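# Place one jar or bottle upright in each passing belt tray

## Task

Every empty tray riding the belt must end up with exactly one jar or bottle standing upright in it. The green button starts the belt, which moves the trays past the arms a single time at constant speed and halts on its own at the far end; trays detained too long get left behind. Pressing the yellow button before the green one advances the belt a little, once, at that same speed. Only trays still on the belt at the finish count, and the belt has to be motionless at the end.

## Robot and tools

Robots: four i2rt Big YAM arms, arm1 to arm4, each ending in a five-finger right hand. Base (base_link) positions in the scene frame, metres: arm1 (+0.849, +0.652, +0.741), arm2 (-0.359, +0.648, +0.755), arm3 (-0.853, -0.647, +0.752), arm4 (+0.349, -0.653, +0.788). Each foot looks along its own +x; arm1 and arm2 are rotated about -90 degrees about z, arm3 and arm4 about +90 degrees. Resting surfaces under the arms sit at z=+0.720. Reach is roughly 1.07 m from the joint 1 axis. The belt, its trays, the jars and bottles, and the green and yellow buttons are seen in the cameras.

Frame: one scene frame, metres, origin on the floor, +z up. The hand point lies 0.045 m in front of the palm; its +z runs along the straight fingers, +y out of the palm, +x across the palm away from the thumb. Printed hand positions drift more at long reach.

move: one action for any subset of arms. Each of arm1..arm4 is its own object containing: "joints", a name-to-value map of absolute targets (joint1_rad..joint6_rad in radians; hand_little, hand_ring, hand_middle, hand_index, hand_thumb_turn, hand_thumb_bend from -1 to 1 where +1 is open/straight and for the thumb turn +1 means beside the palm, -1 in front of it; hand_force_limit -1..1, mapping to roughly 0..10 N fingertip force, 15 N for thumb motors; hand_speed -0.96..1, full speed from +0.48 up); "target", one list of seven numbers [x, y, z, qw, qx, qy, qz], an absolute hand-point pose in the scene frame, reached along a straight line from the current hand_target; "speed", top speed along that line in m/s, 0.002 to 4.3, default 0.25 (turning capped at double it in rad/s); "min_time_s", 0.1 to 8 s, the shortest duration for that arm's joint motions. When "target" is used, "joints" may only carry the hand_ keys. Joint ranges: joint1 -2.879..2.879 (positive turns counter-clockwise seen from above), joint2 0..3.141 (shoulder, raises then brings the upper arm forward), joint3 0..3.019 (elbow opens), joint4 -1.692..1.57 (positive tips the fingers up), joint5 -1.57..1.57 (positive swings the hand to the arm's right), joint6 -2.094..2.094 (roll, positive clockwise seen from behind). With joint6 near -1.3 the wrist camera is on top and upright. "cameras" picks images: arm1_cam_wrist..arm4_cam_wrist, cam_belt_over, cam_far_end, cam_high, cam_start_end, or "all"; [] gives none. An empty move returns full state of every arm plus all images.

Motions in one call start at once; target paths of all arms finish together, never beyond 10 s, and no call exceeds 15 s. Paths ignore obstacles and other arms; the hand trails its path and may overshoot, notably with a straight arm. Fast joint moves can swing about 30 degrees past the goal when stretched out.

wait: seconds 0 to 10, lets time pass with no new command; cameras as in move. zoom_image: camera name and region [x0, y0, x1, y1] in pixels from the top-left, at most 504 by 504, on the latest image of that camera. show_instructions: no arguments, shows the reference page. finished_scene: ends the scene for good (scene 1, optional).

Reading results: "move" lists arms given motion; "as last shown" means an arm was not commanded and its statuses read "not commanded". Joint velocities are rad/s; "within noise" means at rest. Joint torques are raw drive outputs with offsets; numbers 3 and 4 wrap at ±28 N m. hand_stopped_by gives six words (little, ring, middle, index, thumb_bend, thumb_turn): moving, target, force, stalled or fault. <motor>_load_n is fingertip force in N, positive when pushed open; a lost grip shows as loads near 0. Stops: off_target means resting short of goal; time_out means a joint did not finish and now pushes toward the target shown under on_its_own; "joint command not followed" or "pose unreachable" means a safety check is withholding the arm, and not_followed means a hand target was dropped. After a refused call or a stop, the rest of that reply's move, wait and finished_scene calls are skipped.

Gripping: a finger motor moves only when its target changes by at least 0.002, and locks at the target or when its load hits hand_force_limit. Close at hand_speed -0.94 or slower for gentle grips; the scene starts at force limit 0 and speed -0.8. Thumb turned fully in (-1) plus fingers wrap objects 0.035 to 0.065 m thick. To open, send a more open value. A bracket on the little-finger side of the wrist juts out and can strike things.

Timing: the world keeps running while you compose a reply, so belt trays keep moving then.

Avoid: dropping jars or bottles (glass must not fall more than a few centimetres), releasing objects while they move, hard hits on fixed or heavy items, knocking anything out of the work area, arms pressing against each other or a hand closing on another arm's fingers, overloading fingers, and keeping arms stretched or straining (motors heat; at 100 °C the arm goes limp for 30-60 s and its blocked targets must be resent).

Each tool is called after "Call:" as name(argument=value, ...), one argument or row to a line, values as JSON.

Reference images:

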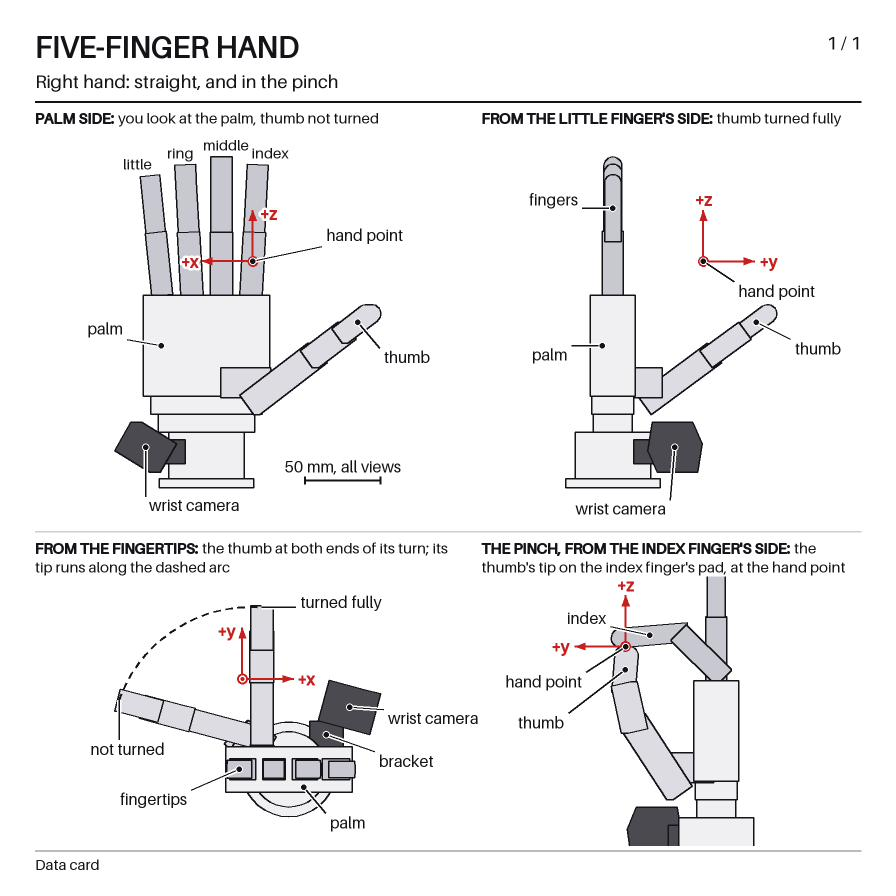

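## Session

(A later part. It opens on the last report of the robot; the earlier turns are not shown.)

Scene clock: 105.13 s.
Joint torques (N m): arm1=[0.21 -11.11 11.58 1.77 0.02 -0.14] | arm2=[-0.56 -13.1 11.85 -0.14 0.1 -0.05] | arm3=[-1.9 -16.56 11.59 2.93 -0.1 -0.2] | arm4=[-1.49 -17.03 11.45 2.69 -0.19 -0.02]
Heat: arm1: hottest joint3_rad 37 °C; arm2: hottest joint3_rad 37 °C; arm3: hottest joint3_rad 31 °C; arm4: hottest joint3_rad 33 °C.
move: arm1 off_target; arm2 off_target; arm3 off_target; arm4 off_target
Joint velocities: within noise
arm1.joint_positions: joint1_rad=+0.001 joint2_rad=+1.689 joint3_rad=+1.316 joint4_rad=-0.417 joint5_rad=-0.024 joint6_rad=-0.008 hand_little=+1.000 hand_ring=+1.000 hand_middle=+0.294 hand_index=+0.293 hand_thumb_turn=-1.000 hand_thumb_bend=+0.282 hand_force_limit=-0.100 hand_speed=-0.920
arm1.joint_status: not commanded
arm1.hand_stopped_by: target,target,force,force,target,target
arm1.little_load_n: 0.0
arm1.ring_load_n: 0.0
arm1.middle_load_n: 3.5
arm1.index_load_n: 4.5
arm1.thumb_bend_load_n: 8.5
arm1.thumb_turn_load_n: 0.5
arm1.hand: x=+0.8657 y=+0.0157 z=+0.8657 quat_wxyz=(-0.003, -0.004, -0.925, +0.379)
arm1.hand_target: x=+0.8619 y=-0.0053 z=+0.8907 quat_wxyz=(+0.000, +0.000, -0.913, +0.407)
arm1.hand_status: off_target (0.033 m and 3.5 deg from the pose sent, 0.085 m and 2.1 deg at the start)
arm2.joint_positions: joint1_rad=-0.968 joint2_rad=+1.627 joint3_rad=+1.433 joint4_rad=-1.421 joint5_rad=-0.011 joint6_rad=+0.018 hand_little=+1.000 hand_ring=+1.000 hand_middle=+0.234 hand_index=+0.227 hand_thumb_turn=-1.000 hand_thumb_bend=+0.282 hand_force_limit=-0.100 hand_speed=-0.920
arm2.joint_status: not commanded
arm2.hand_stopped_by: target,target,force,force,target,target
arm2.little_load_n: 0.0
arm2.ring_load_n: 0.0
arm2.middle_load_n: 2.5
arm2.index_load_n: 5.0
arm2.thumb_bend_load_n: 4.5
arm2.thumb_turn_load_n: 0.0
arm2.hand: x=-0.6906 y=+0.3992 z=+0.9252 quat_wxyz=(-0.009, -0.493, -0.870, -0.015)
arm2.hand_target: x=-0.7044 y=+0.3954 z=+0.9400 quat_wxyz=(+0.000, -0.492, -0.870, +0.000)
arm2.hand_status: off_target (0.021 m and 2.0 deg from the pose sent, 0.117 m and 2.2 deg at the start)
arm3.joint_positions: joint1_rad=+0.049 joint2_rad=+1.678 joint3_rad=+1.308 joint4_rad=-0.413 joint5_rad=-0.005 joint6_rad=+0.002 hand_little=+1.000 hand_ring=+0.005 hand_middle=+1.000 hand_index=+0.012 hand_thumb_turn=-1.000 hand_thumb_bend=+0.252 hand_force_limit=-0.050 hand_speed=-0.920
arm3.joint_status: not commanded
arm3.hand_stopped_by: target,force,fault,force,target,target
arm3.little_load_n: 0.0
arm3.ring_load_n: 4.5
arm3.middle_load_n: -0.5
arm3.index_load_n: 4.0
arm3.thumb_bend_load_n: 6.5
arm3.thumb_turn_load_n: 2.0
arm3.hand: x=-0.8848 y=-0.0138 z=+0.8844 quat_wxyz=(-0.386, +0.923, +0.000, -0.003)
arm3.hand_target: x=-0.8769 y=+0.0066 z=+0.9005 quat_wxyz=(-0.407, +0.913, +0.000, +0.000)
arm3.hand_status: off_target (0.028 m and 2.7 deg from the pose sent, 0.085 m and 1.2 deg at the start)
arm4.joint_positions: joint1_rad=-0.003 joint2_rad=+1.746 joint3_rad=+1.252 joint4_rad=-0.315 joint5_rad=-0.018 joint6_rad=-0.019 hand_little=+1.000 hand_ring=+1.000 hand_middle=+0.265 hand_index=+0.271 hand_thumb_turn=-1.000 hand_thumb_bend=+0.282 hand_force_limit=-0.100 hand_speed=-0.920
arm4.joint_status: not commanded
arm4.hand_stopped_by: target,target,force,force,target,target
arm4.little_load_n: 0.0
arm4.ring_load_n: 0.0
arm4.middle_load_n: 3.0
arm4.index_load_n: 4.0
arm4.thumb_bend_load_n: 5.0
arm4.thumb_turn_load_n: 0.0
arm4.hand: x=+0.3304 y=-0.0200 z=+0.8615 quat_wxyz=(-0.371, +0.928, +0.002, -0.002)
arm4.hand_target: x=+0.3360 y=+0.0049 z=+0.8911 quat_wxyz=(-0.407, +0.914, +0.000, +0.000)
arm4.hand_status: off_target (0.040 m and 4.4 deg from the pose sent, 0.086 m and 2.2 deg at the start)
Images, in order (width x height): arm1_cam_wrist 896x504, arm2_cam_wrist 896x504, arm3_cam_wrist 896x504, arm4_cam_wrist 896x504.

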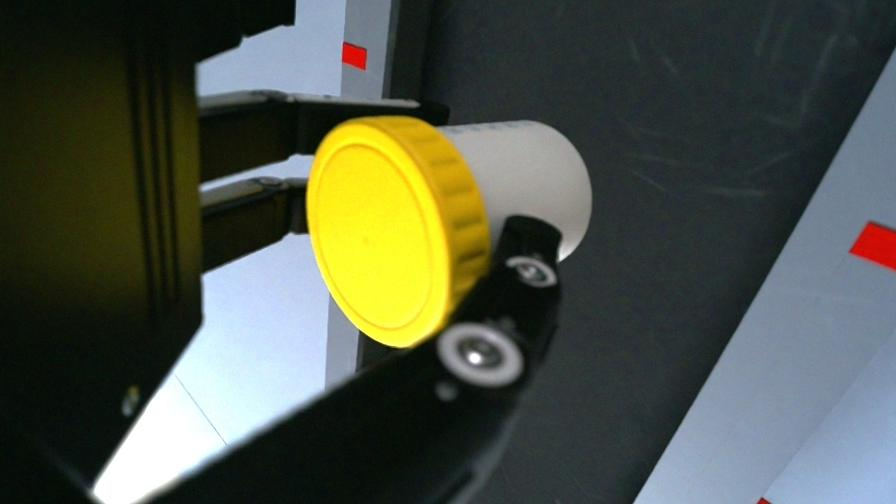

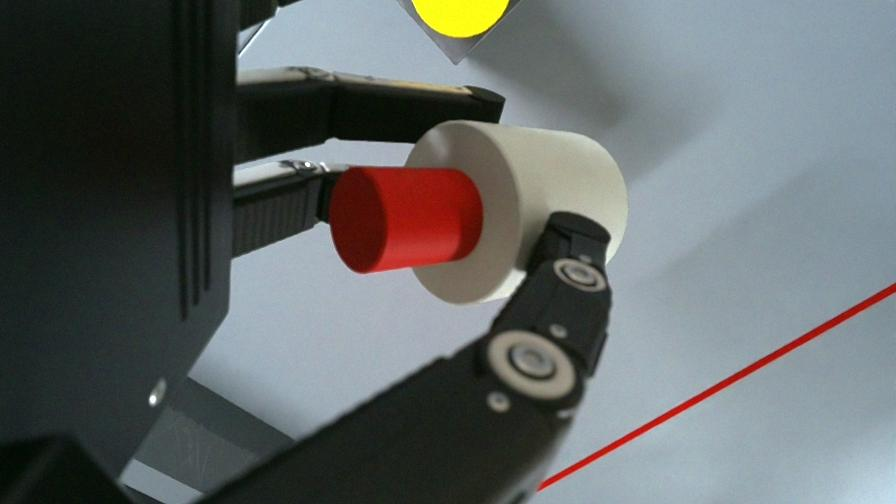

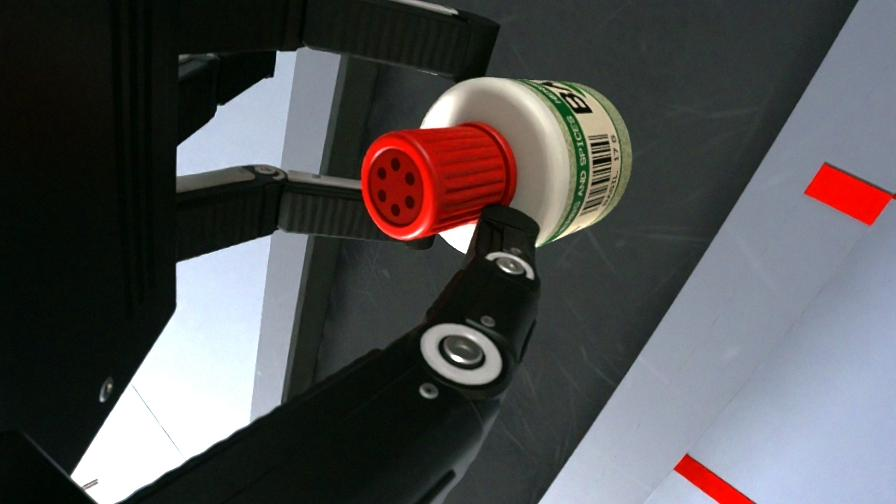

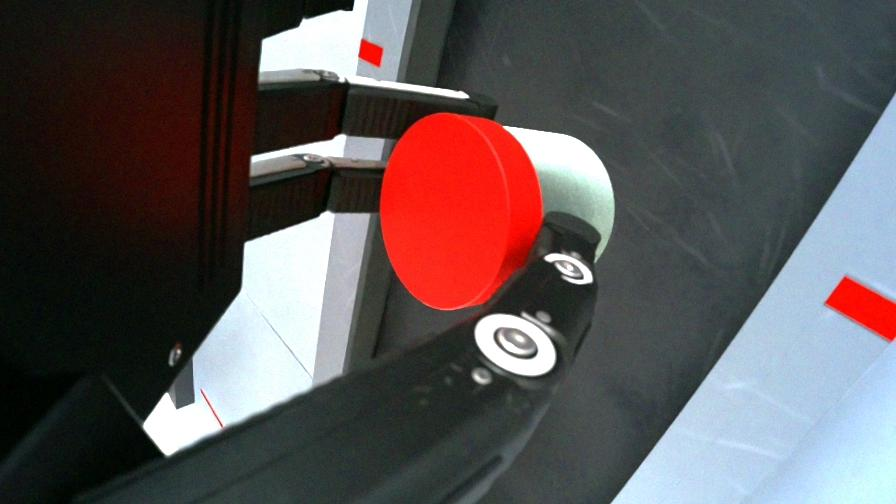

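Call:
move(
  arm1={"target": [0.862, -0.013, 0.855, 0, 0, 0.9003, -0.4352], "speed": 0.1},
  arm2={"target": [-0.655, 0.417, 0.89, 0, 0.4924, 0.8704, 0], "speed": 0.1},
  arm3={"target": [-0.877, 0.014, 0.866, -0.4305, 0.9026, 0, 0], "speed": 0.1},
  arm4={"target": [0.336, 0.019, 0.853, -0.4352, 0.9003, 0, 0], "speed": 0.1},
  cameras=["arm1_cam_wrist", "arm2_cam_wrist", "arm3_cam_wrist", "arm4_cam_wrist", "cam_high"],
)

Call:
zoom_image(
  camera="cam_high",
  region=[130, 90, 330, 210],
)

Scene clock: 109.00 s.
Joint torques (N m): arm1=[0.21 -11.28 7.71 1.96 -0.06 -0.13] | arm2=[0.79 -13.86 7.97 0.51 0.03 0.14] | arm3=[-2.2 -16.85 7.71 3.21 -0.11 -0.21] | arm4=[-1.44 -17.49 8.35 2.99 -0.22 -0.02]
Heat: arm1: hottest joint3_rad 36 °C; arm2: hottest joint3_rad 36 °C; arm3: hottest joint3_rad 32 °C; arm4: hottest joint3_rad 33 °C.
move: arm1 done; arm2 off_target; arm3 off_target; arm4 off_target
Joint velocities: within noise
arm1.joint_positions: joint1_rad=+0.001 joint2_rad=+1.719 joint3_rad=+1.277 joint4_rad=-0.237 joint5_rad=-0.024 joint6_rad=-0.008 hand_little=+1.000 hand_ring=+1.000 hand_middle=+0.294 hand_index=+0.293 hand_thumb_turn=-1.000 hand_thumb_bend=+0.282 hand_force_limit=-0.100 hand_speed=-0.920
arm1.joint_status: not commanded
arm1.hand_stopped_by: target,target,force,force,target,target
arm1.little_load_n: 0.0
arm1.ring_load_n: 0.0
arm1.middle_load_n: 3.5
arm1.index_load_n: 4.5
arm1.thumb_bend_load_n: 8.5
arm1.thumb_turn_load_n: 0.5
arm1.hand: x=+0.8650 y=-0.0097 z=+0.8556 quat_wxyz=(-0.002, -0.003, -0.903, +0.430)
arm1.hand_target: x=+0.8619 y=-0.0130 z=+0.8552 quat_wxyz=(+0.000, +0.000, -0.900, +0.435)
arm1.hand_status: done (0.004 m and 0.8 deg from the pose sent, 0.031 m and 7.1 deg at the start)
arm2.joint_positions: joint1_rad=-0.966 joint2_rad=+1.548 joint3_rad=+1.218 joint4_rad=-1.288 joint5_rad=-0.011 joint6_rad=+0.021 hand_little=+1.000 hand_ring=+1.000 hand_middle=+0.234 hand_index=+0.227 hand_thumb_turn=-1.000 hand_thumb_bend=+0.282 hand_force_limit=-0.100 hand_speed=-0.920
arm2.joint_status: not commanded
arm2.hand_stopped_by: target,target,force,force,target,target
arm2.little_load_n: 0.0
arm2.ring_load_n: 0.5
arm2.middle_load_n: 2.0
arm2.index_load_n: 5.0
arm2.thumb_bend_load_n: 5.0
arm2.thumb_turn_load_n: 0.5
arm2.hand: x=-0.6534 y=+0.4220 z=+0.8807 quat_wxyz=(-0.010, -0.493, -0.870, -0.016)
arm2.hand_target: x=-0.6549 y=+0.4170 z=+0.8899 quat_wxyz=(+0.000, -0.492, -0.870, +0.000)
arm2.hand_status: off_target (0.011 m and 2.2 deg from the pose sent, 0.053 m and 2.0 deg at the start)
arm3.joint_positions: joint1_rad=+0.049 joint2_rad=+1.709 joint3_rad=+1.279 joint4_rad=-0.253 joint5_rad=-0.005 joint6_rad=+0.002 hand_little=+1.000 hand_ring=+0.005 hand_middle=+1.000 hand_index=+0.012 hand_thumb_turn=-1.000 hand_thumb_bend=+0.252 hand_force_limit=-0.050 hand_speed=-0.920
arm3.joint_status: not commanded
arm3.hand_stopped_by: target,force,fault,force,target,target
arm3.little_load_n: 0.0
arm3.ring_load_n: 4.0
arm3.middle_load_n: 0.0
arm3.index_load_n: 4.0
arm3.thumb_bend_load_n: 6.5
arm3.thumb_turn_load_n: 2.0
arm3.hand: x=-0.8848 y=+0.0112 z=+0.8761 quat_wxyz=(-0.431, +0.902, +0.000, -0.003)
arm3.hand_target: x=-0.8771 y=+0.0137 z=+0.8662 quat_wxyz=(-0.430, +0.903, +0.000, +0.000)
arm3.hand_status: off_target (0.013 m and 0.4 deg from the pose sent, 0.034 m and 5.7 deg at the start)
arm4.joint_positions: joint1_rad=-0.003 joint2_rad=+1.806 joint3_rad=+1.231 joint4_rad=-0.137 joint5_rad=-0.018 joint6_rad=-0.019 hand_little=+1.000 hand_ring=+1.000 hand_middle=+0.265 hand_index=+0.271 hand_thumb_turn=-1.000 hand_thumb_bend=+0.282 hand_force_limit=-0.100 hand_speed=-0.920
arm4.joint_status: not commanded
arm4.hand_stopped_by: target,target,force,force,target,target
arm4.little_load_n: 0.0
arm4.ring_load_n: -0.5
arm4.middle_load_n: 2.5
arm4.index_load_n: 4.5
arm4.thumb_bend_load_n: 5.0
arm4.thumb_turn_load_n: 0.5
arm4.hand: x=+0.3310 y=+0.0077 z=+0.8409 quat_wxyz=(-0.416, +0.910, +0.002, -0.001)
arm4.hand_target: x=+0.3360 y=+0.0186 z=+0.8533 quat_wxyz=(-0.435, +0.900, +0.000, +0.000)
arm4.hand_status: off_target (0.017 m and 2.5 deg from the pose sent, 0.040 m and 8.0 deg at the start)
Images, in order (width x height): arm1_cam_wrist 896x504, arm2_cam_wrist 896x504, arm3_cam_wrist 896x504, arm4_cam_wrist 896x504, cam_high 896x504.

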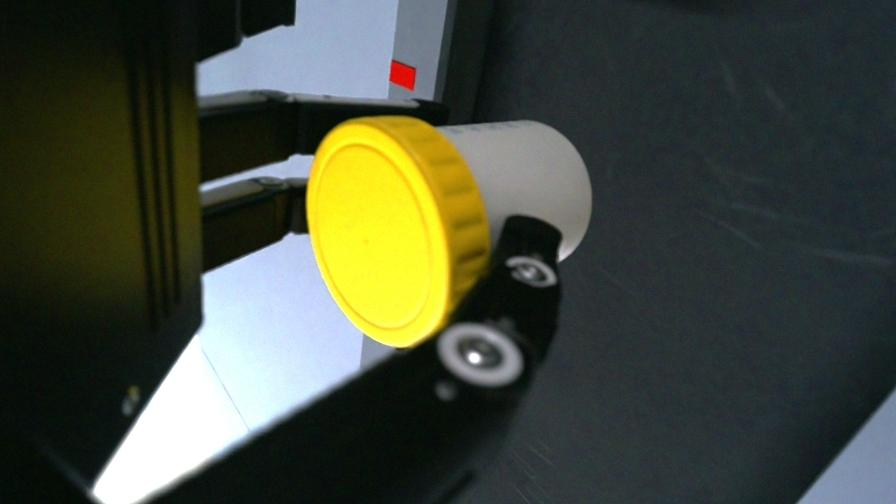

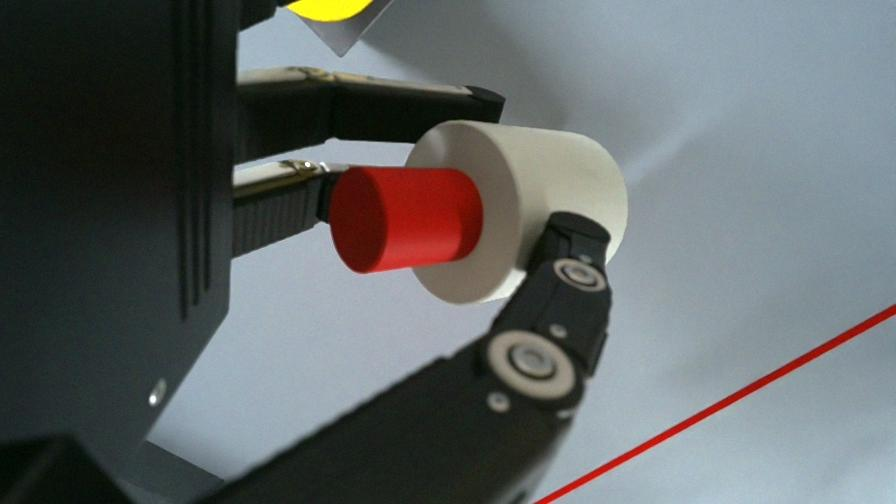

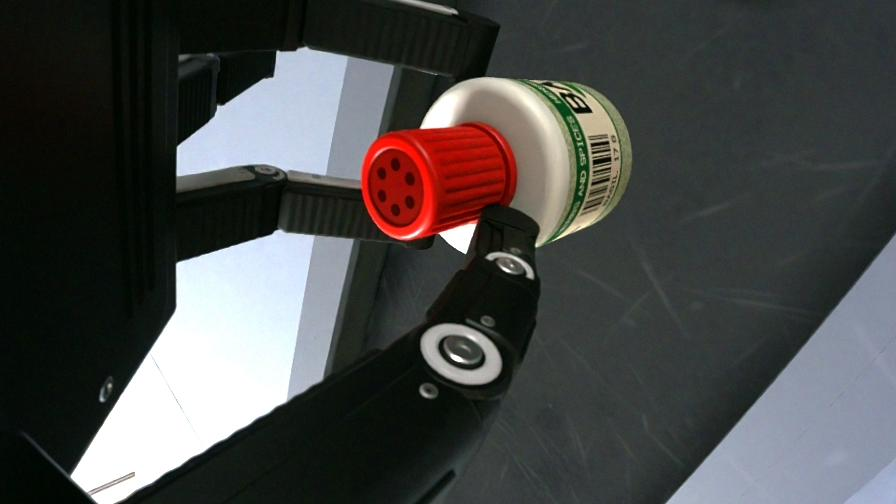

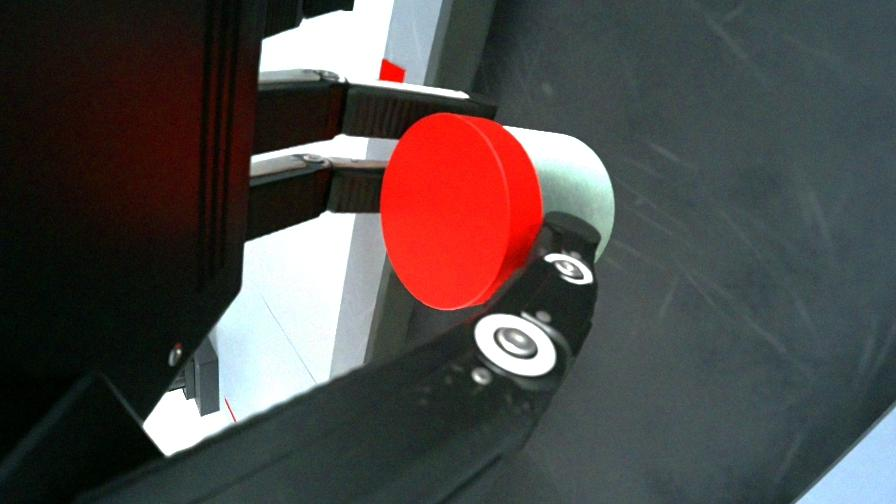

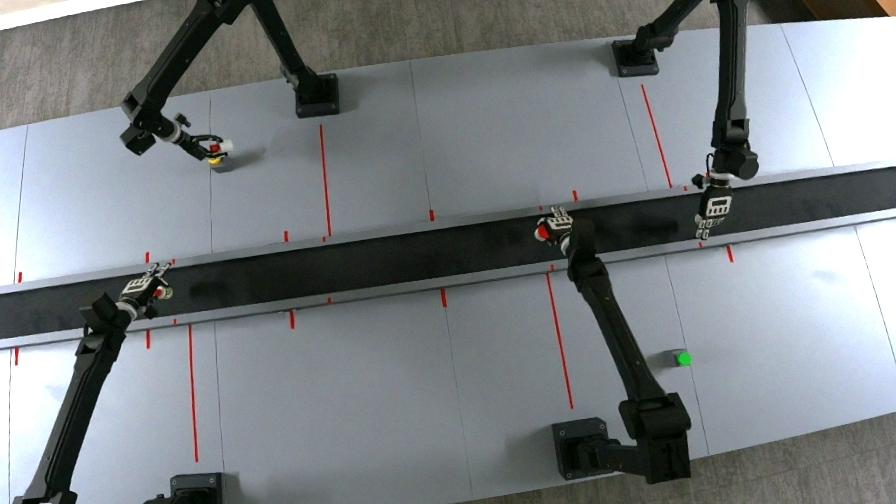

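Scaled by 2.520 from the camera's image (finer frame: 1280x720).

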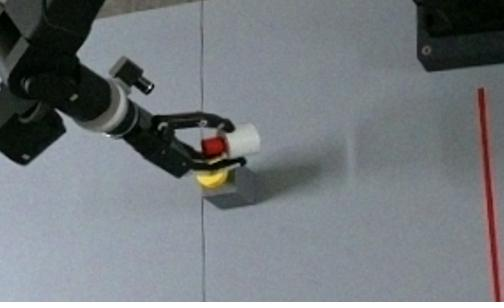

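Call:
move(
  arm1={"target": [0.862, 0.005, 0.825, 0, 0, 0.9118, -0.4107], "speed": 0.08},
  arm2={"target": [-0.645, 0.414, 0.86, 0, 0.4924, 0.8704, 0], "speed": 0.08},
  arm3={"target": [-0.877, -0.003, 0.838, -0.4107, 0.9118, 0, 0], "speed": 0.08},
  arm4={"target": [0.336, 0.003, 0.828, -0.4202, 0.9074, 0, 0], "speed": 0.08},
  cameras=["arm1_cam_wrist", "arm2_cam_wrist", "arm3_cam_wrist", "arm4_cam_wrist", "cam_high", "cam_belt_over"],
)

Call:
zoom_image(
  camera="cam_high",
  region=[130, 90, 330, 210],
)

Call:
zoom_image(
  camera="cam_belt_over",
  region=[540, 130, 740, 300],
)

Scene clock: 110.67 s.
Joint torques (N m): arm1=[0.15 -10.87 7.41 1.91 -0.02 -0.14] | arm2=[0.09 -12.04 6.8 0.75 -0.21 0.02] | arm3=[-1.49 -16.09 7.46 2.99 -0.1 -0.21] | arm4=[-1.44 -16.91 7.95 2.92 -0.24 -0.04]
Heat: arm1: hottest joint3_rad 36 °C; arm2: hottest joint3_rad 36 °C; arm3: hottest joint3_rad 32 °C; arm4: hottest joint3_rad 33 °C.
move: arm1 done; arm2 done; arm3 off_target; arm4 off_target
Joint velocities: within noise
arm1.joint_positions: joint1_rad=+0.001 joint2_rad=+1.727 joint3_rad=+1.231 joint4_rad=-0.234 joint5_rad=-0.024 joint6_rad=-0.008 hand_little=+1.000 hand_ring=+1.000 hand_middle=+0.294 hand_index=+0.293 hand_thumb_turn=-1.000 hand_thumb_bend=+0.282 hand_force_limit=-0.100 hand_speed=-0.920
arm1.joint_status: not commanded
arm1.hand_stopped_by: target,target,force,force,target,target
arm1.little_load_n: 0.0
arm1.ring_load_n: 0.0
arm1.middle_load_n: 3.5
arm1.index_load_n: 4.5
arm1.thumb_bend_load_n: 8.5
arm1.thumb_turn_load_n: 0.5
arm1.hand: x=+0.8654 y=+0.0078 z=+0.8277 quat_wxyz=(-0.003, -0.003, -0.913, +0.407)
arm1.hand_target: x=+0.8619 y=+0.0051 z=+0.8249 quat_wxyz=(+0.000, +0.000, -0.912, +0.411)
arm1.hand_status: done (0.005 m and 0.7 deg from the pose sent, 0.034 m and 2.4 deg at the start)
arm2.joint_positions: joint1_rad=-0.953 joint2_rad=+1.537 joint3_rad=+1.160 joint4_rad=-1.215 joint5_rad=-0.005 joint6_rad=+0.040 hand_little=+1.000 hand_ring=+1.000 hand_middle=+0.234 hand_index=+0.227 hand_thumb_turn=-1.000 hand_thumb_bend=+0.282 hand_force_limit=-0.100 hand_speed=-0.920
arm2.joint_status: not commanded
arm2.hand_stopped_by: target,target,force,force,target,target
arm2.little_load_n: 0.0
arm2.ring_load_n: -1.0
arm2.middle_load_n: 2.5
arm2.index_load_n: 5.0
arm2.thumb_bend_load_n: 5.0
arm2.thumb_turn_load_n: 0.0
arm2.hand: x=-0.6483 y=+0.4196 z=+0.8625 quat_wxyz=(-0.001, -0.495, -0.869, -0.006)
arm2.hand_target: x=-0.6450 y=+0.4141 z=+0.8601 quat_wxyz=(+0.000, -0.492, -0.870, +0.000)
arm2.hand_status: done (0.007 m and 0.8 deg from the pose sent, 0.024 m and 2.2 deg at the start)
arm3.joint_positions: joint1_rad=+0.049 joint2_rad=+1.714 joint3_rad=+1.229 joint4_rad=-0.238 joint5_rad=-0.005 joint6_rad=+0.002 hand_little=+1.000 hand_ring=+0.005 hand_middle=+1.000 hand_index=+0.012 hand_thumb_turn=-1.000 hand_thumb_bend=+0.252 hand_force_limit=-0.050 hand_speed=-0.920
arm3.joint_status: not commanded
arm3.hand_stopped_by: target,force,fault,force,target,target
arm3.little_load_n: 0.0
arm3.ring_load_n: 4.5
arm3.middle_load_n: 0.0
arm3.index_load_n: 4.0
arm3.thumb_bend_load_n: 6.5
arm3.thumb_turn_load_n: 2.0
arm3.hand: x=-0.8848 y=-0.0050 z=+0.8498 quat_wxyz=(-0.413, +0.911, +0.000, -0.003)
arm3.hand_target: x=-0.8771 y=-0.0034 z=+0.8382 quat_wxyz=(-0.411, +0.912, +0.000, +0.000)
arm3.hand_status: off_target (0.014 m and 0.5 deg from the pose sent, 0.041 m and 2.6 deg at the start)
arm4.joint_positions: joint1_rad=-0.003 joint2_rad=+1.813 joint3_rad=+1.185 joint4_rad=-0.113 joint5_rad=-0.018 joint6_rad=-0.019 hand_little=+1.000 hand_ring=+1.000 hand_middle=+0.265 hand_index=+0.271 hand_thumb_turn=-1.000 hand_thumb_bend=+0.282 hand_force_limit=-0.100 hand_speed=-0.920
arm4.joint_status: not commanded
arm4.hand_stopped_by: target,target,force,force,target,target
arm4.little_load_n: 0.0
arm4.ring_load_n: 0.0
arm4.middle_load_n: 2.5
arm4.index_load_n: 4.5
arm4.thumb_bend_load_n: 5.0
arm4.thumb_turn_load_n: 0.5
arm4.hand: x=+0.3306 y=-0.0080 z=+0.8184 quat_wxyz=(-0.402, +0.916, +0.002, -0.001)
arm4.hand_target: x=+0.3360 y=+0.0026 z=+0.8282 quat_wxyz=(-0.420, +0.907, +0.000, +0.000)
arm4.hand_status: off_target (0.016 m and 2.3 deg from the pose sent, 0.015 m and 0.6 deg at the start)
pictures: arm1_cam_wrist, arm2_cam_wrist, arm3_cam_wrist, arm4_cam_wrist, cam_belt_over, cam_high
Images, in order (width x height): arm1_cam_wrist 896x504, arm2_cam_wrist 896x504, arm3_cam_wrist 896x504, arm4_cam_wrist 896x504, cam_belt_over 896x504, cam_high 896x504.

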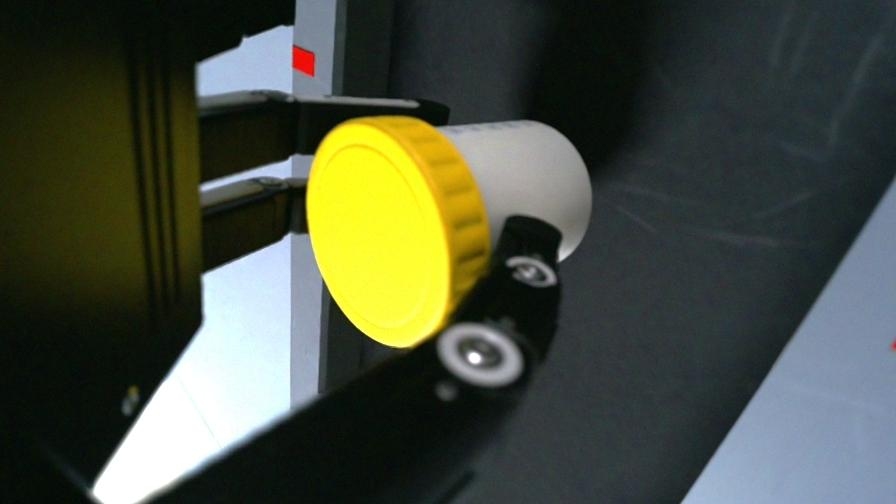

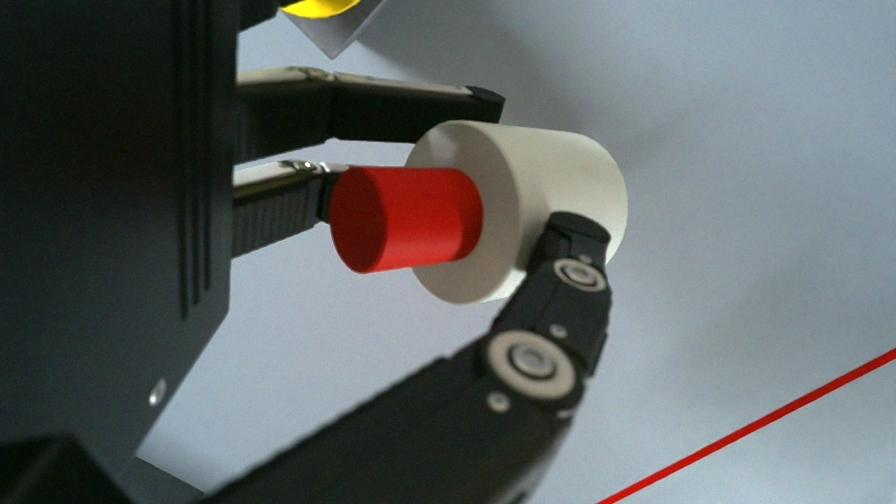

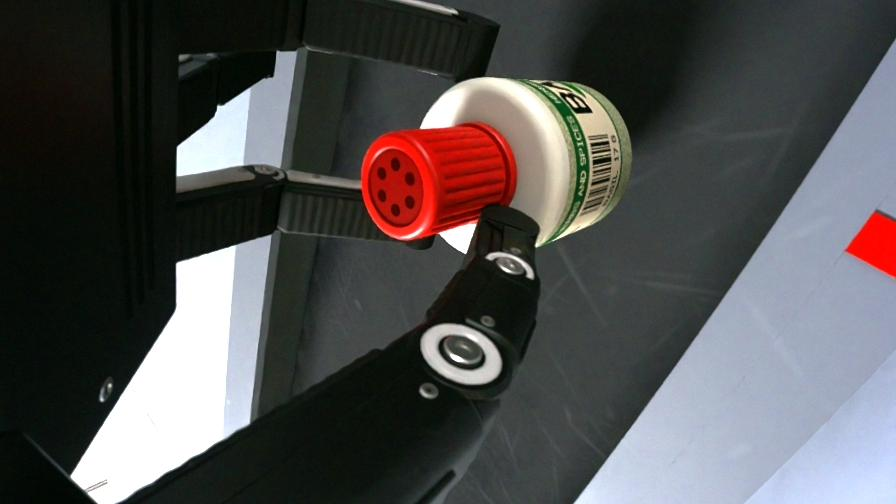

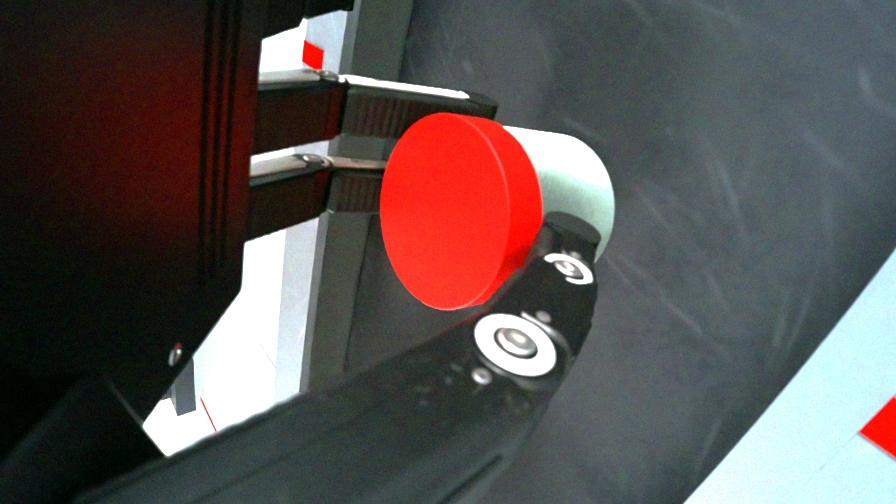

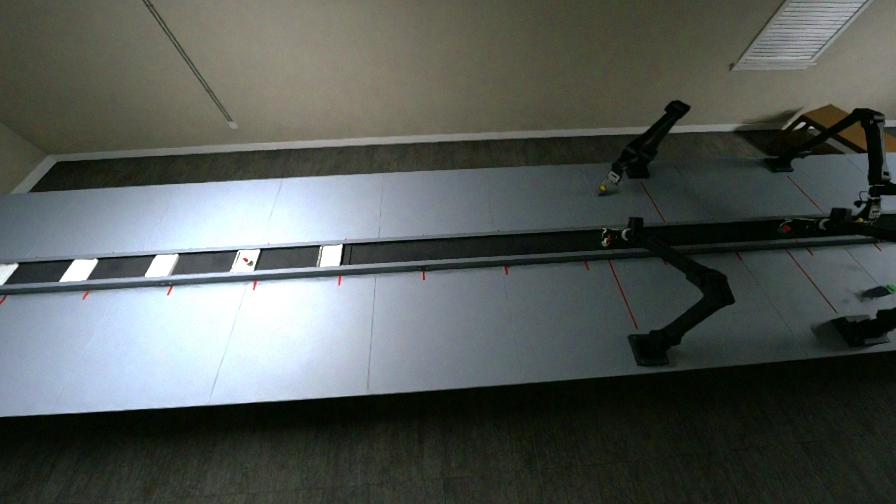

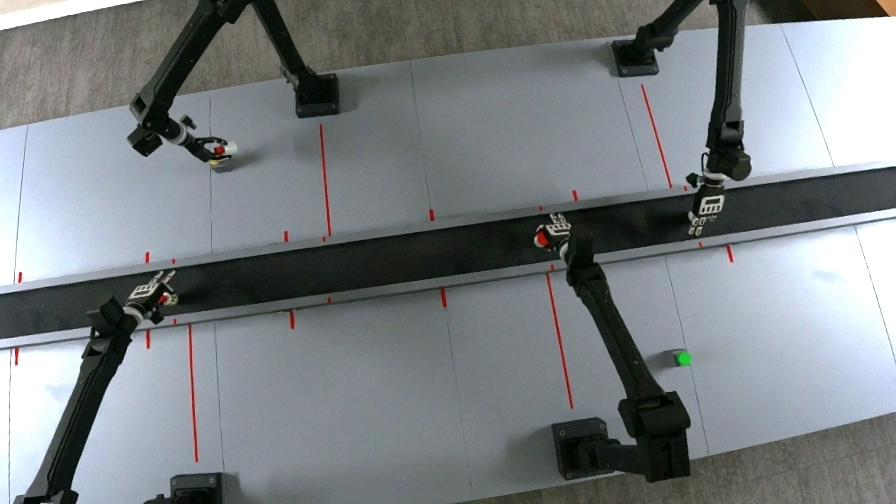

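Scaled by 2.520 from the camera's image (finer frame: 1280x720).

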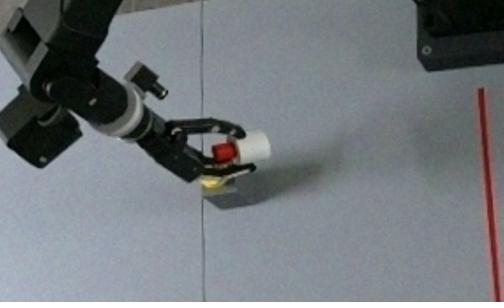

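Scaled by 2.520 from the camera's image (finer frame: 1280x720).

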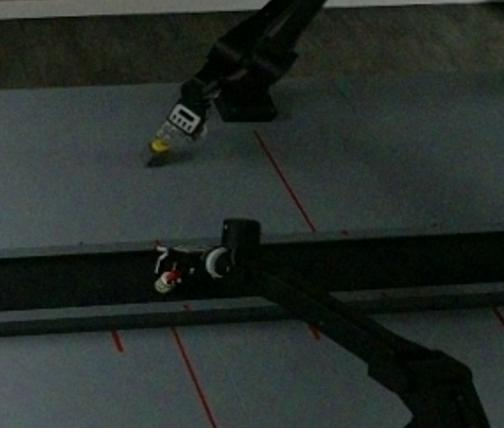

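Call:
wait(
  seconds=0.2,
  cameras=["cam_belt_over", "cam_start_end"],
)

Call:
wait(
  seconds=1,
  cameras=["cam_belt_over", "cam_start_end"],
)

Scene clock: 111.30 s.
Joint torques (N m): arm1=[0.15 -10.87 7.42 1.91 -0.02 -0.15] | arm2=[0.21 -10.75 6.87 1.25 -0.22 0.05] | arm3=[-2.26 -16.09 7.34 3.18 -0.11 -0.19] | arm4=[-1.55 -16.97 8.02 2.86 -0.23 -0.04]
Heat: arm1: hottest joint3_rad 36 °C; arm2: hottest joint3_rad 36 °C; arm3: hottest joint3_rad 32 °C; arm4: hottest joint3_rad 33 °C.
Joint velocities: within noise
arm1.joint_positions: joint1_rad=+0.001 joint2_rad=+1.727 joint3_rad=+1.231 joint4_rad=-0.234 joint5_rad=-0.024 joint6_rad=-0.008 hand_little=+1.000 hand_ring=+1.000 hand_middle=+0.294 hand_index=+0.293 hand_thumb_turn=-1.000 hand_thumb_bend=+0.282 hand_force_limit=-0.100 hand_speed=-0.920
arm1.joint_status: not commanded
arm1.hand_stopped_by: target,target,force,force,target,target
arm1.little_load_n: 0.0
arm1.ring_load_n: 0.0
arm1.middle_load_n: 3.5
arm1.index_load_n: 4.5
arm1.thumb_bend_load_n: 8.5
arm1.thumb_turn_load_n: 0.5
arm1.hand: x=+0.8654 y=+0.0078 z=+0.8277 quat_wxyz=(-0.003, -0.003, -0.913, +0.407)
arm1.hand_target: x=+0.8619 y=+0.0051 z=+0.8249 quat_wxyz=(+0.000, +0.000, -0.912, +0.411)
arm1.hand_status: done (0.005 m and 0.7 deg from the pose sent, 0.034 m and 2.4 deg at the start)
arm2.joint_positions: joint1_rad=-0.953 joint2_rad=+1.537 joint3_rad=+1.160 joint4_rad=-1.215 joint5_rad=-0.005 joint6_rad=+0.040 hand_little=+1.000 hand_ring=+1.000 hand_middle=+0.234 hand_index=+0.227 hand_thumb_turn=-1.000 hand_thumb_bend=+0.282 hand_force_limit=-0.100 hand_speed=-0.920
arm2.joint_status: not commanded
arm2.hand_stopped_by: target,target,force,force,target,target
arm2.little_load_n: 0.0
arm2.ring_load_n: -1.0
arm2.middle_load_n: 2.0
arm2.index_load_n: 5.0
arm2.thumb_bend_load_n: 5.0
arm2.thumb_turn_load_n: 0.0
arm2.hand: x=-0.6483 y=+0.4195 z=+0.8625 quat_wxyz=(-0.001, -0.495, -0.869, -0.006)
arm2.hand_target: x=-0.6450 y=+0.4141 z=+0.8601 quat_wxyz=(+0.000, -0.492, -0.870, +0.000)
arm2.hand_status: done (0.007 m and 0.8 deg from the pose sent, 0.024 m and 2.2 deg at the start)
arm3.joint_positions: joint1_rad=+0.049 joint2_rad=+1.714 joint3_rad=+1.229 joint4_rad=-0.238 joint5_rad=-0.005 joint6_rad=+0.002 hand_little=+1.000 hand_ring=+0.005 hand_middle=+1.000 hand_index=+0.012 hand_thumb_turn=-1.000 hand_thumb_bend=+0.252 hand_force_limit=-0.050 hand_speed=-0.920
arm3.joint_status: not commanded
arm3.hand_stopped_by: target,force,fault,force,target,target
arm3.little_load_n: 0.0
arm3.ring_load_n: 4.5
arm3.middle_load_n: 0.0
arm3.index_load_n: 4.0
arm3.thumb_bend_load_n: 6.5
arm3.thumb_turn_load_n: 2.0
arm3.hand: x=-0.8848 y=-0.0050 z=+0.8498 quat_wxyz=(-0.413, +0.911, +0.000, -0.003)
arm3.hand_target: x=-0.8771 y=-0.0034 z=+0.8382 quat_wxyz=(-0.411, +0.912, +0.000, +0.000)
arm3.hand_status: off_target (0.014 m and 0.5 deg from the pose sent, 0.041 m and 2.6 deg at the start)
arm4.joint_positions: joint1_rad=-0.003 joint2_rad=+1.813 joint3_rad=+1.185 joint4_rad=-0.113 joint5_rad=-0.018 joint6_rad=-0.019 hand_little=+1.000 hand_ring=+1.000 hand_middle=+0.265 hand_index=+0.271 hand_thumb_turn=-1.000 hand_thumb_bend=+0.282 hand_force_limit=-0.100 hand_speed=-0.920
arm4.joint_status: not commanded
arm4.hand_stopped_by: target,target,force,force,target,target
arm4.little_load_n: 0.0
arm4.ring_load_n: 0.0
arm4.middle_load_n: 2.5
arm4.index_load_n: 4.0
arm4.thumb_bend_load_n: 4.5
arm4.thumb_turn_load_n: 0.5
arm4.hand: x=+0.3306 y=-0.0080 z=+0.8184 quat_wxyz=(-0.402, +0.916, +0.002, -0.001)
arm4.hand_target: x=+0.3360 y=+0.0026 z=+0.8282 quat_wxyz=(-0.420, +0.907, +0.000, +0.000)
arm4.hand_status: off_target (0.016 m and 2.3 deg from the pose sent, 0.015 m and 0.6 deg at the start)
wait: 0.20 s; at rest from the start
Images, in order (width x height): cam_belt_over 896x504, cam_start_end 896x504.

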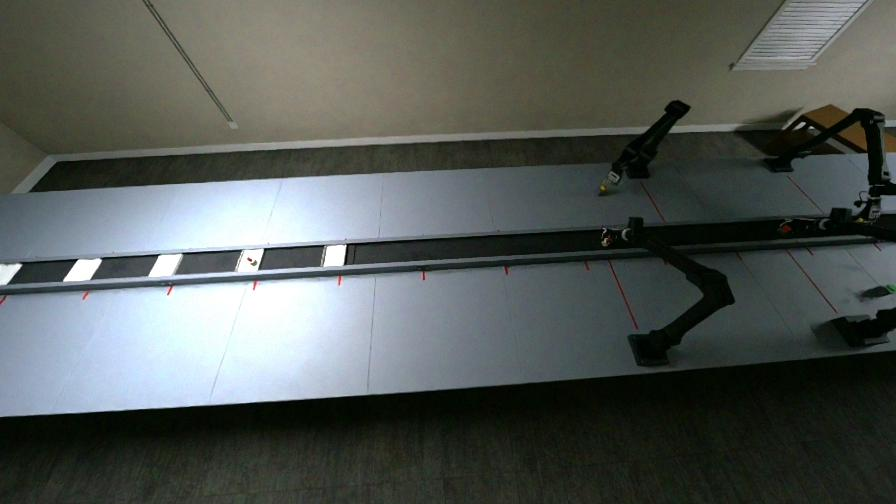

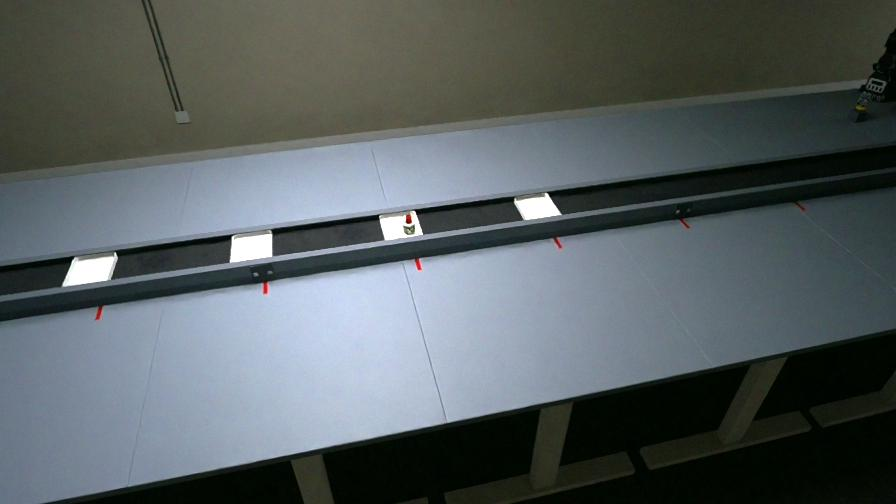

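Scene clock: 112.30 s.
Joint torques (N m): arm1=[0.21 -10.87 7.41 1.88 -0.02 -0.15] | arm2=[-0.03 -11.16 6.68 0.92 -0.17 0.06] | arm3=[-2.32 -16.62 7.39 3.21 -0.15 -0.21] | arm4=[-1.32 -16.91 8.02 2.93 -0.25 -0.05]
Heat: arm1: hottest joint3_rad 36 °C; arm2: hottest joint3_rad 36 °C; arm3: hottest joint3_rad 31 °C; arm4: hottest joint3_rad 33 °C.
Joint velocities: within noise
arm1.joint_positions: joint1_rad=+0.001 joint2_rad=+1.727 joint3_rad=+1.231 joint4_rad=-0.234 joint5_rad=-0.024 joint6_rad=-0.008 hand_little=+1.000 hand_ring=+1.000 hand_middle=+0.294 hand_index=+0.293 hand_thumb_turn=-1.000 hand_thumb_bend=+0.282 hand_force_limit=-0.100 hand_speed=-0.920
arm1.joint_status: not commanded
arm1.hand_stopped_by: target,target,force,force,target,target
arm1.little_load_n: 0.0
arm1.ring_load_n: 0.0
arm1.middle_load_n: 3.5
arm1.index_load_n: 4.5
arm1.thumb_bend_load_n: 8.5
arm1.thumb_turn_load_n: 0.0
arm1.hand: x=+0.8654 y=+0.0078 z=+0.8277 quat_wxyz=(-0.003, -0.003, -0.913, +0.407)
arm1.hand_target: x=+0.8619 y=+0.0051 z=+0.8249 quat_wxyz=(+0.000, +0.000, -0.912, +0.411)
arm1.hand_status: done (0.005 m and 0.7 deg from the pose sent, 0.034 m and 2.4 deg at the start)
arm2.joint_positions: joint1_rad=-0.953 joint2_rad=+1.537 joint3_rad=+1.160 joint4_rad=-1.215 joint5_rad=-0.005 joint6_rad=+0.040 hand_little=+1.000 hand_ring=+1.000 hand_middle=+0.234 hand_index=+0.227 hand_thumb_turn=-1.000 hand_thumb_bend=+0.282 hand_force_limit=-0.100 hand_speed=-0.920
arm2.joint_status: not commanded
arm2.hand_stopped_by: target,target,force,force,target,target
arm2.little_load_n: 0.0
arm2.ring_load_n: -1.0
arm2.middle_load_n: 2.0
arm2.index_load_n: 5.0
arm2.thumb_bend_load_n: 5.0
arm2.thumb_turn_load_n: 0.0
arm2.hand: x=-0.6483 y=+0.4195 z=+0.8625 quat_wxyz=(-0.001, -0.495, -0.869, -0.006)
arm2.hand_target: x=-0.6450 y=+0.4141 z=+0.8601 quat_wxyz=(+0.000, -0.492, -0.870, +0.000)
arm2.hand_status: done (0.007 m and 0.8 deg from the pose sent, 0.024 m and 2.2 deg at the start)
arm3.joint_positions: joint1_rad=+0.049 joint2_rad=+1.714 joint3_rad=+1.229 joint4_rad=-0.238 joint5_rad=-0.005 joint6_rad=+0.002 hand_little=+1.000 hand_ring=+0.005 hand_middle=+1.000 hand_index=+0.012 hand_thumb_turn=-1.000 hand_thumb_bend=+0.252 hand_force_limit=-0.050 hand_speed=-0.920
arm3.joint_status: not commanded
arm3.hand_stopped_by: target,force,fault,force,target,target
arm3.little_load_n: 0.0
arm3.ring_load_n: 4.0
arm3.middle_load_n: 0.5
arm3.index_load_n: 4.0
arm3.thumb_bend_load_n: 6.5
arm3.thumb_turn_load_n: 2.0
arm3.hand: x=-0.8848 y=-0.0050 z=+0.8498 quat_wxyz=(-0.413, +0.911, +0.000, -0.003)
arm3.hand_target: x=-0.8771 y=-0.0034 z=+0.8382 quat_wxyz=(-0.411, +0.912, +0.000, +0.000)
arm3.hand_status: off_target (0.014 m and 0.5 deg from the pose sent, 0.041 m and 2.6 deg at the start)
arm4.joint_positions: joint1_rad=-0.003 joint2_rad=+1.813 joint3_rad=+1.185 joint4_rad=-0.113 joint5_rad=-0.018 joint6_rad=-0.019 hand_little=+1.000 hand_ring=+1.000 hand_middle=+0.265 hand_index=+0.271 hand_thumb_turn=-1.000 hand_thumb_bend=+0.282 hand_force_limit=-0.100 hand_speed=-0.920
arm4.joint_status: not commanded
arm4.hand_stopped_by: target,target,force,force,target,target
arm4.little_load_n: 0.0
arm4.ring_load_n: 0.0
arm4.middle_load_n: 3.0
arm4.index_load_n: 4.5
arm4.thumb_bend_load_n: 5.0
arm4.thumb_turn_load_n: 0.0
arm4.hand: x=+0.3306 y=-0.0080 z=+0.8184 quat_wxyz=(-0.402, +0.916, +0.002, -0.001)
arm4.hand_target: x=+0.3360 y=+0.0026 z=+0.8282 quat_wxyz=(-0.420, +0.907, +0.000, +0.000)
arm4.hand_status: off_target (0.016 m and 2.3 deg from the pose sent, 0.015 m and 0.6 deg at the start)
wait: 1.00 s; at rest by 0.27 s
Images, in order (width x height): cam_belt_over 896x504, cam_start_end 896x504.

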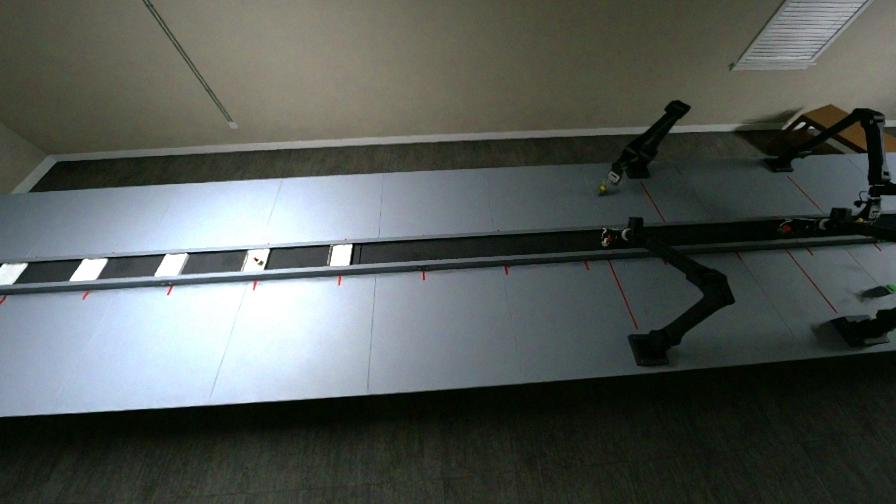

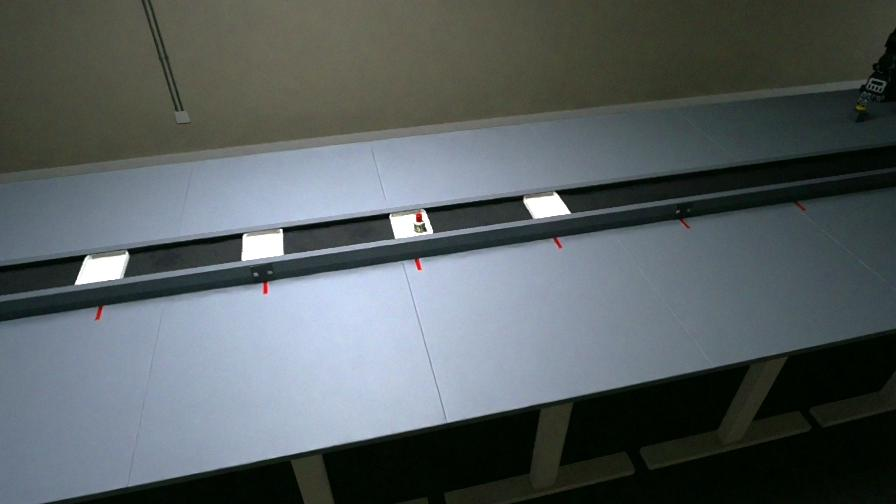

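Call:
wait(
  seconds=3,
  cameras=["cam_start_end"],
)

Call:
zoom_image(
  camera="cam_start_end",
  region=[60, 180, 460, 300],
)

Scene clock: 115.60 s.
Joint torques (N m): arm1=[0.15 -10.87 7.41 1.91 -0.02 -0.14] | arm2=[0.73 -11.52 6.69 0.96 -0.22 0.11] | arm3=[-1.96 -16.26 7.28 3.11 -0.11 -0.17] | arm4=[-1.38 -17.08 7.98 2.97 -0.24 -0.03]
Heat: arm1: hottest joint3_rad 36 °C; arm2: hottest joint3_rad 36 °C; arm3: hottest joint3_rad 31 °C; arm4: hottest joint3_rad 32 °C.
Joint velocities: within noise
arm1.joint_positions: joint1_rad=+0.001 joint2_rad=+1.727 joint3_rad=+1.231 joint4_rad=-0.234 joint5_rad=-0.024 joint6_rad=-0.008 hand_little=+1.000 hand_ring=+1.000 hand_middle=+0.294 hand_index=+0.293 hand_thumb_turn=-1.000 hand_thumb_bend=+0.282 hand_force_limit=-0.100 hand_speed=-0.920
arm1.joint_status: not commanded
arm1.hand_stopped_by: target,target,force,force,target,target
arm1.little_load_n: 0.0
arm1.ring_load_n: 0.0
arm1.middle_load_n: 4.0
arm1.index_load_n: 4.5
arm1.thumb_bend_load_n: 8.5
arm1.thumb_turn_load_n: 0.5
arm1.hand: x=+0.8654 y=+0.0078 z=+0.8277 quat_wxyz=(-0.003, -0.003, -0.913, +0.407)
arm1.hand_target: x=+0.8619 y=+0.0051 z=+0.8249 quat_wxyz=(+0.000, +0.000, -0.912, +0.411)
arm1.hand_status: done (0.005 m and 0.7 deg from the pose sent, 0.034 m and 2.4 deg at the start)
arm2.joint_positions: joint1_rad=-0.953 joint2_rad=+1.537 joint3_rad=+1.160 joint4_rad=-1.215 joint5_rad=-0.005 joint6_rad=+0.040 hand_little=+1.000 hand_ring=+1.000 hand_middle=+0.234 hand_index=+0.227 hand_thumb_turn=-1.000 hand_thumb_bend=+0.282 hand_force_limit=-0.100 hand_speed=-0.920
arm2.joint_status: not commanded
arm2.hand_stopped_by: target,target,force,force,target,target
arm2.little_load_n: 0.0
arm2.ring_load_n: -1.0
arm2.middle_load_n: 2.5
arm2.index_load_n: 4.5
arm2.thumb_bend_load_n: 4.5
arm2.thumb_turn_load_n: 0.5
arm2.hand: x=-0.6483 y=+0.4195 z=+0.8625 quat_wxyz=(-0.001, -0.495, -0.869, -0.006)
arm2.hand_target: x=-0.6450 y=+0.4141 z=+0.8601 quat_wxyz=(+0.000, -0.492, -0.870, +0.000)
arm2.hand_status: done (0.007 m and 0.8 deg from the pose sent, 0.024 m and 2.2 deg at the start)
arm3.joint_positions: joint1_rad=+0.049 joint2_rad=+1.714 joint3_rad=+1.229 joint4_rad=-0.238 joint5_rad=-0.005 joint6_rad=+0.002 hand_little=+1.000 hand_ring=+0.005 hand_middle=+1.000 hand_index=+0.012 hand_thumb_turn=-1.000 hand_thumb_bend=+0.252 hand_force_limit=-0.050 hand_speed=-0.920
arm3.joint_status: not commanded
arm3.hand_stopped_by: target,force,fault,force,target,target
arm3.little_load_n: 0.0
arm3.ring_load_n: 4.0
arm3.middle_load_n: 0.0
arm3.index_load_n: 4.0
arm3.thumb_bend_load_n: 6.0
arm3.thumb_turn_load_n: 2.0
arm3.hand: x=-0.8848 y=-0.0050 z=+0.8498 quat_wxyz=(-0.413, +0.911, +0.000, -0.003)
arm3.hand_target: x=-0.8771 y=-0.0034 z=+0.8382 quat_wxyz=(-0.411, +0.912, +0.000, +0.000)
arm3.hand_status: off_target (0.014 m and 0.5 deg from the pose sent, 0.041 m and 2.6 deg at the start)
arm4.joint_positions: joint1_rad=-0.003 joint2_rad=+1.813 joint3_rad=+1.185 joint4_rad=-0.113 joint5_rad=-0.018 joint6_rad=-0.019 hand_little=+1.000 hand_ring=+1.000 hand_middle=+0.265 hand_index=+0.271 hand_thumb_turn=-1.000 hand_thumb_bend=+0.282 hand_force_limit=-0.100 hand_speed=-0.920
arm4.joint_status: not commanded
arm4.hand_stopped_by: target,target,force,force,target,target
arm4.little_load_n: 0.0
arm4.ring_load_n: 0.0
arm4.middle_load_n: 2.5
arm4.index_load_n: 4.5
arm4.thumb_bend_load_n: 5.0
arm4.thumb_turn_load_n: 0.0
arm4.hand: x=+0.3306 y=-0.0080 z=+0.8184 quat_wxyz=(-0.402, +0.916, +0.002, -0.001)
arm4.hand_target: x=+0.3360 y=+0.0026 z=+0.8282 quat_wxyz=(-0.420, +0.907, +0.000, +0.000)
arm4.hand_status: off_target (0.016 m and 2.3 deg from the pose sent, 0.015 m and 0.6 deg at the start)
wait: 3.00 s; at rest from the start
Images, in order (width x height): cam_start_end 896x504.

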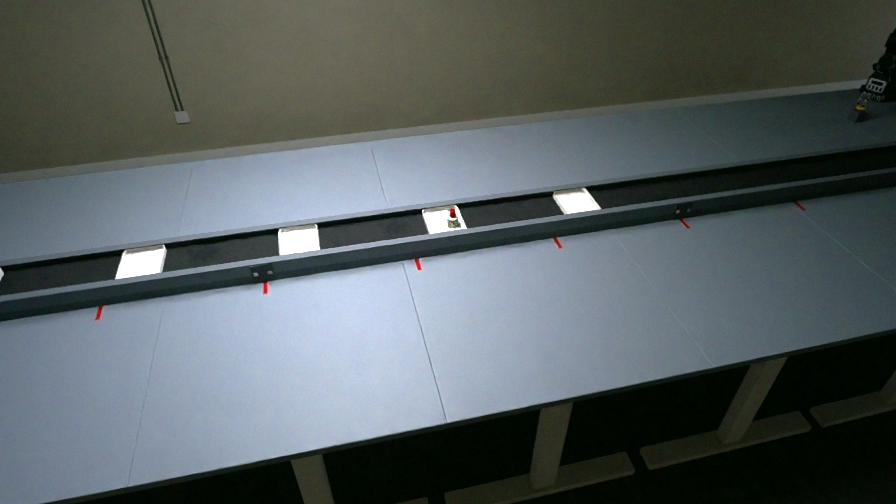

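Scaled by 1.260 from the camera's image (finer frame: 1280x720).

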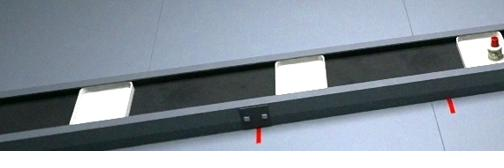

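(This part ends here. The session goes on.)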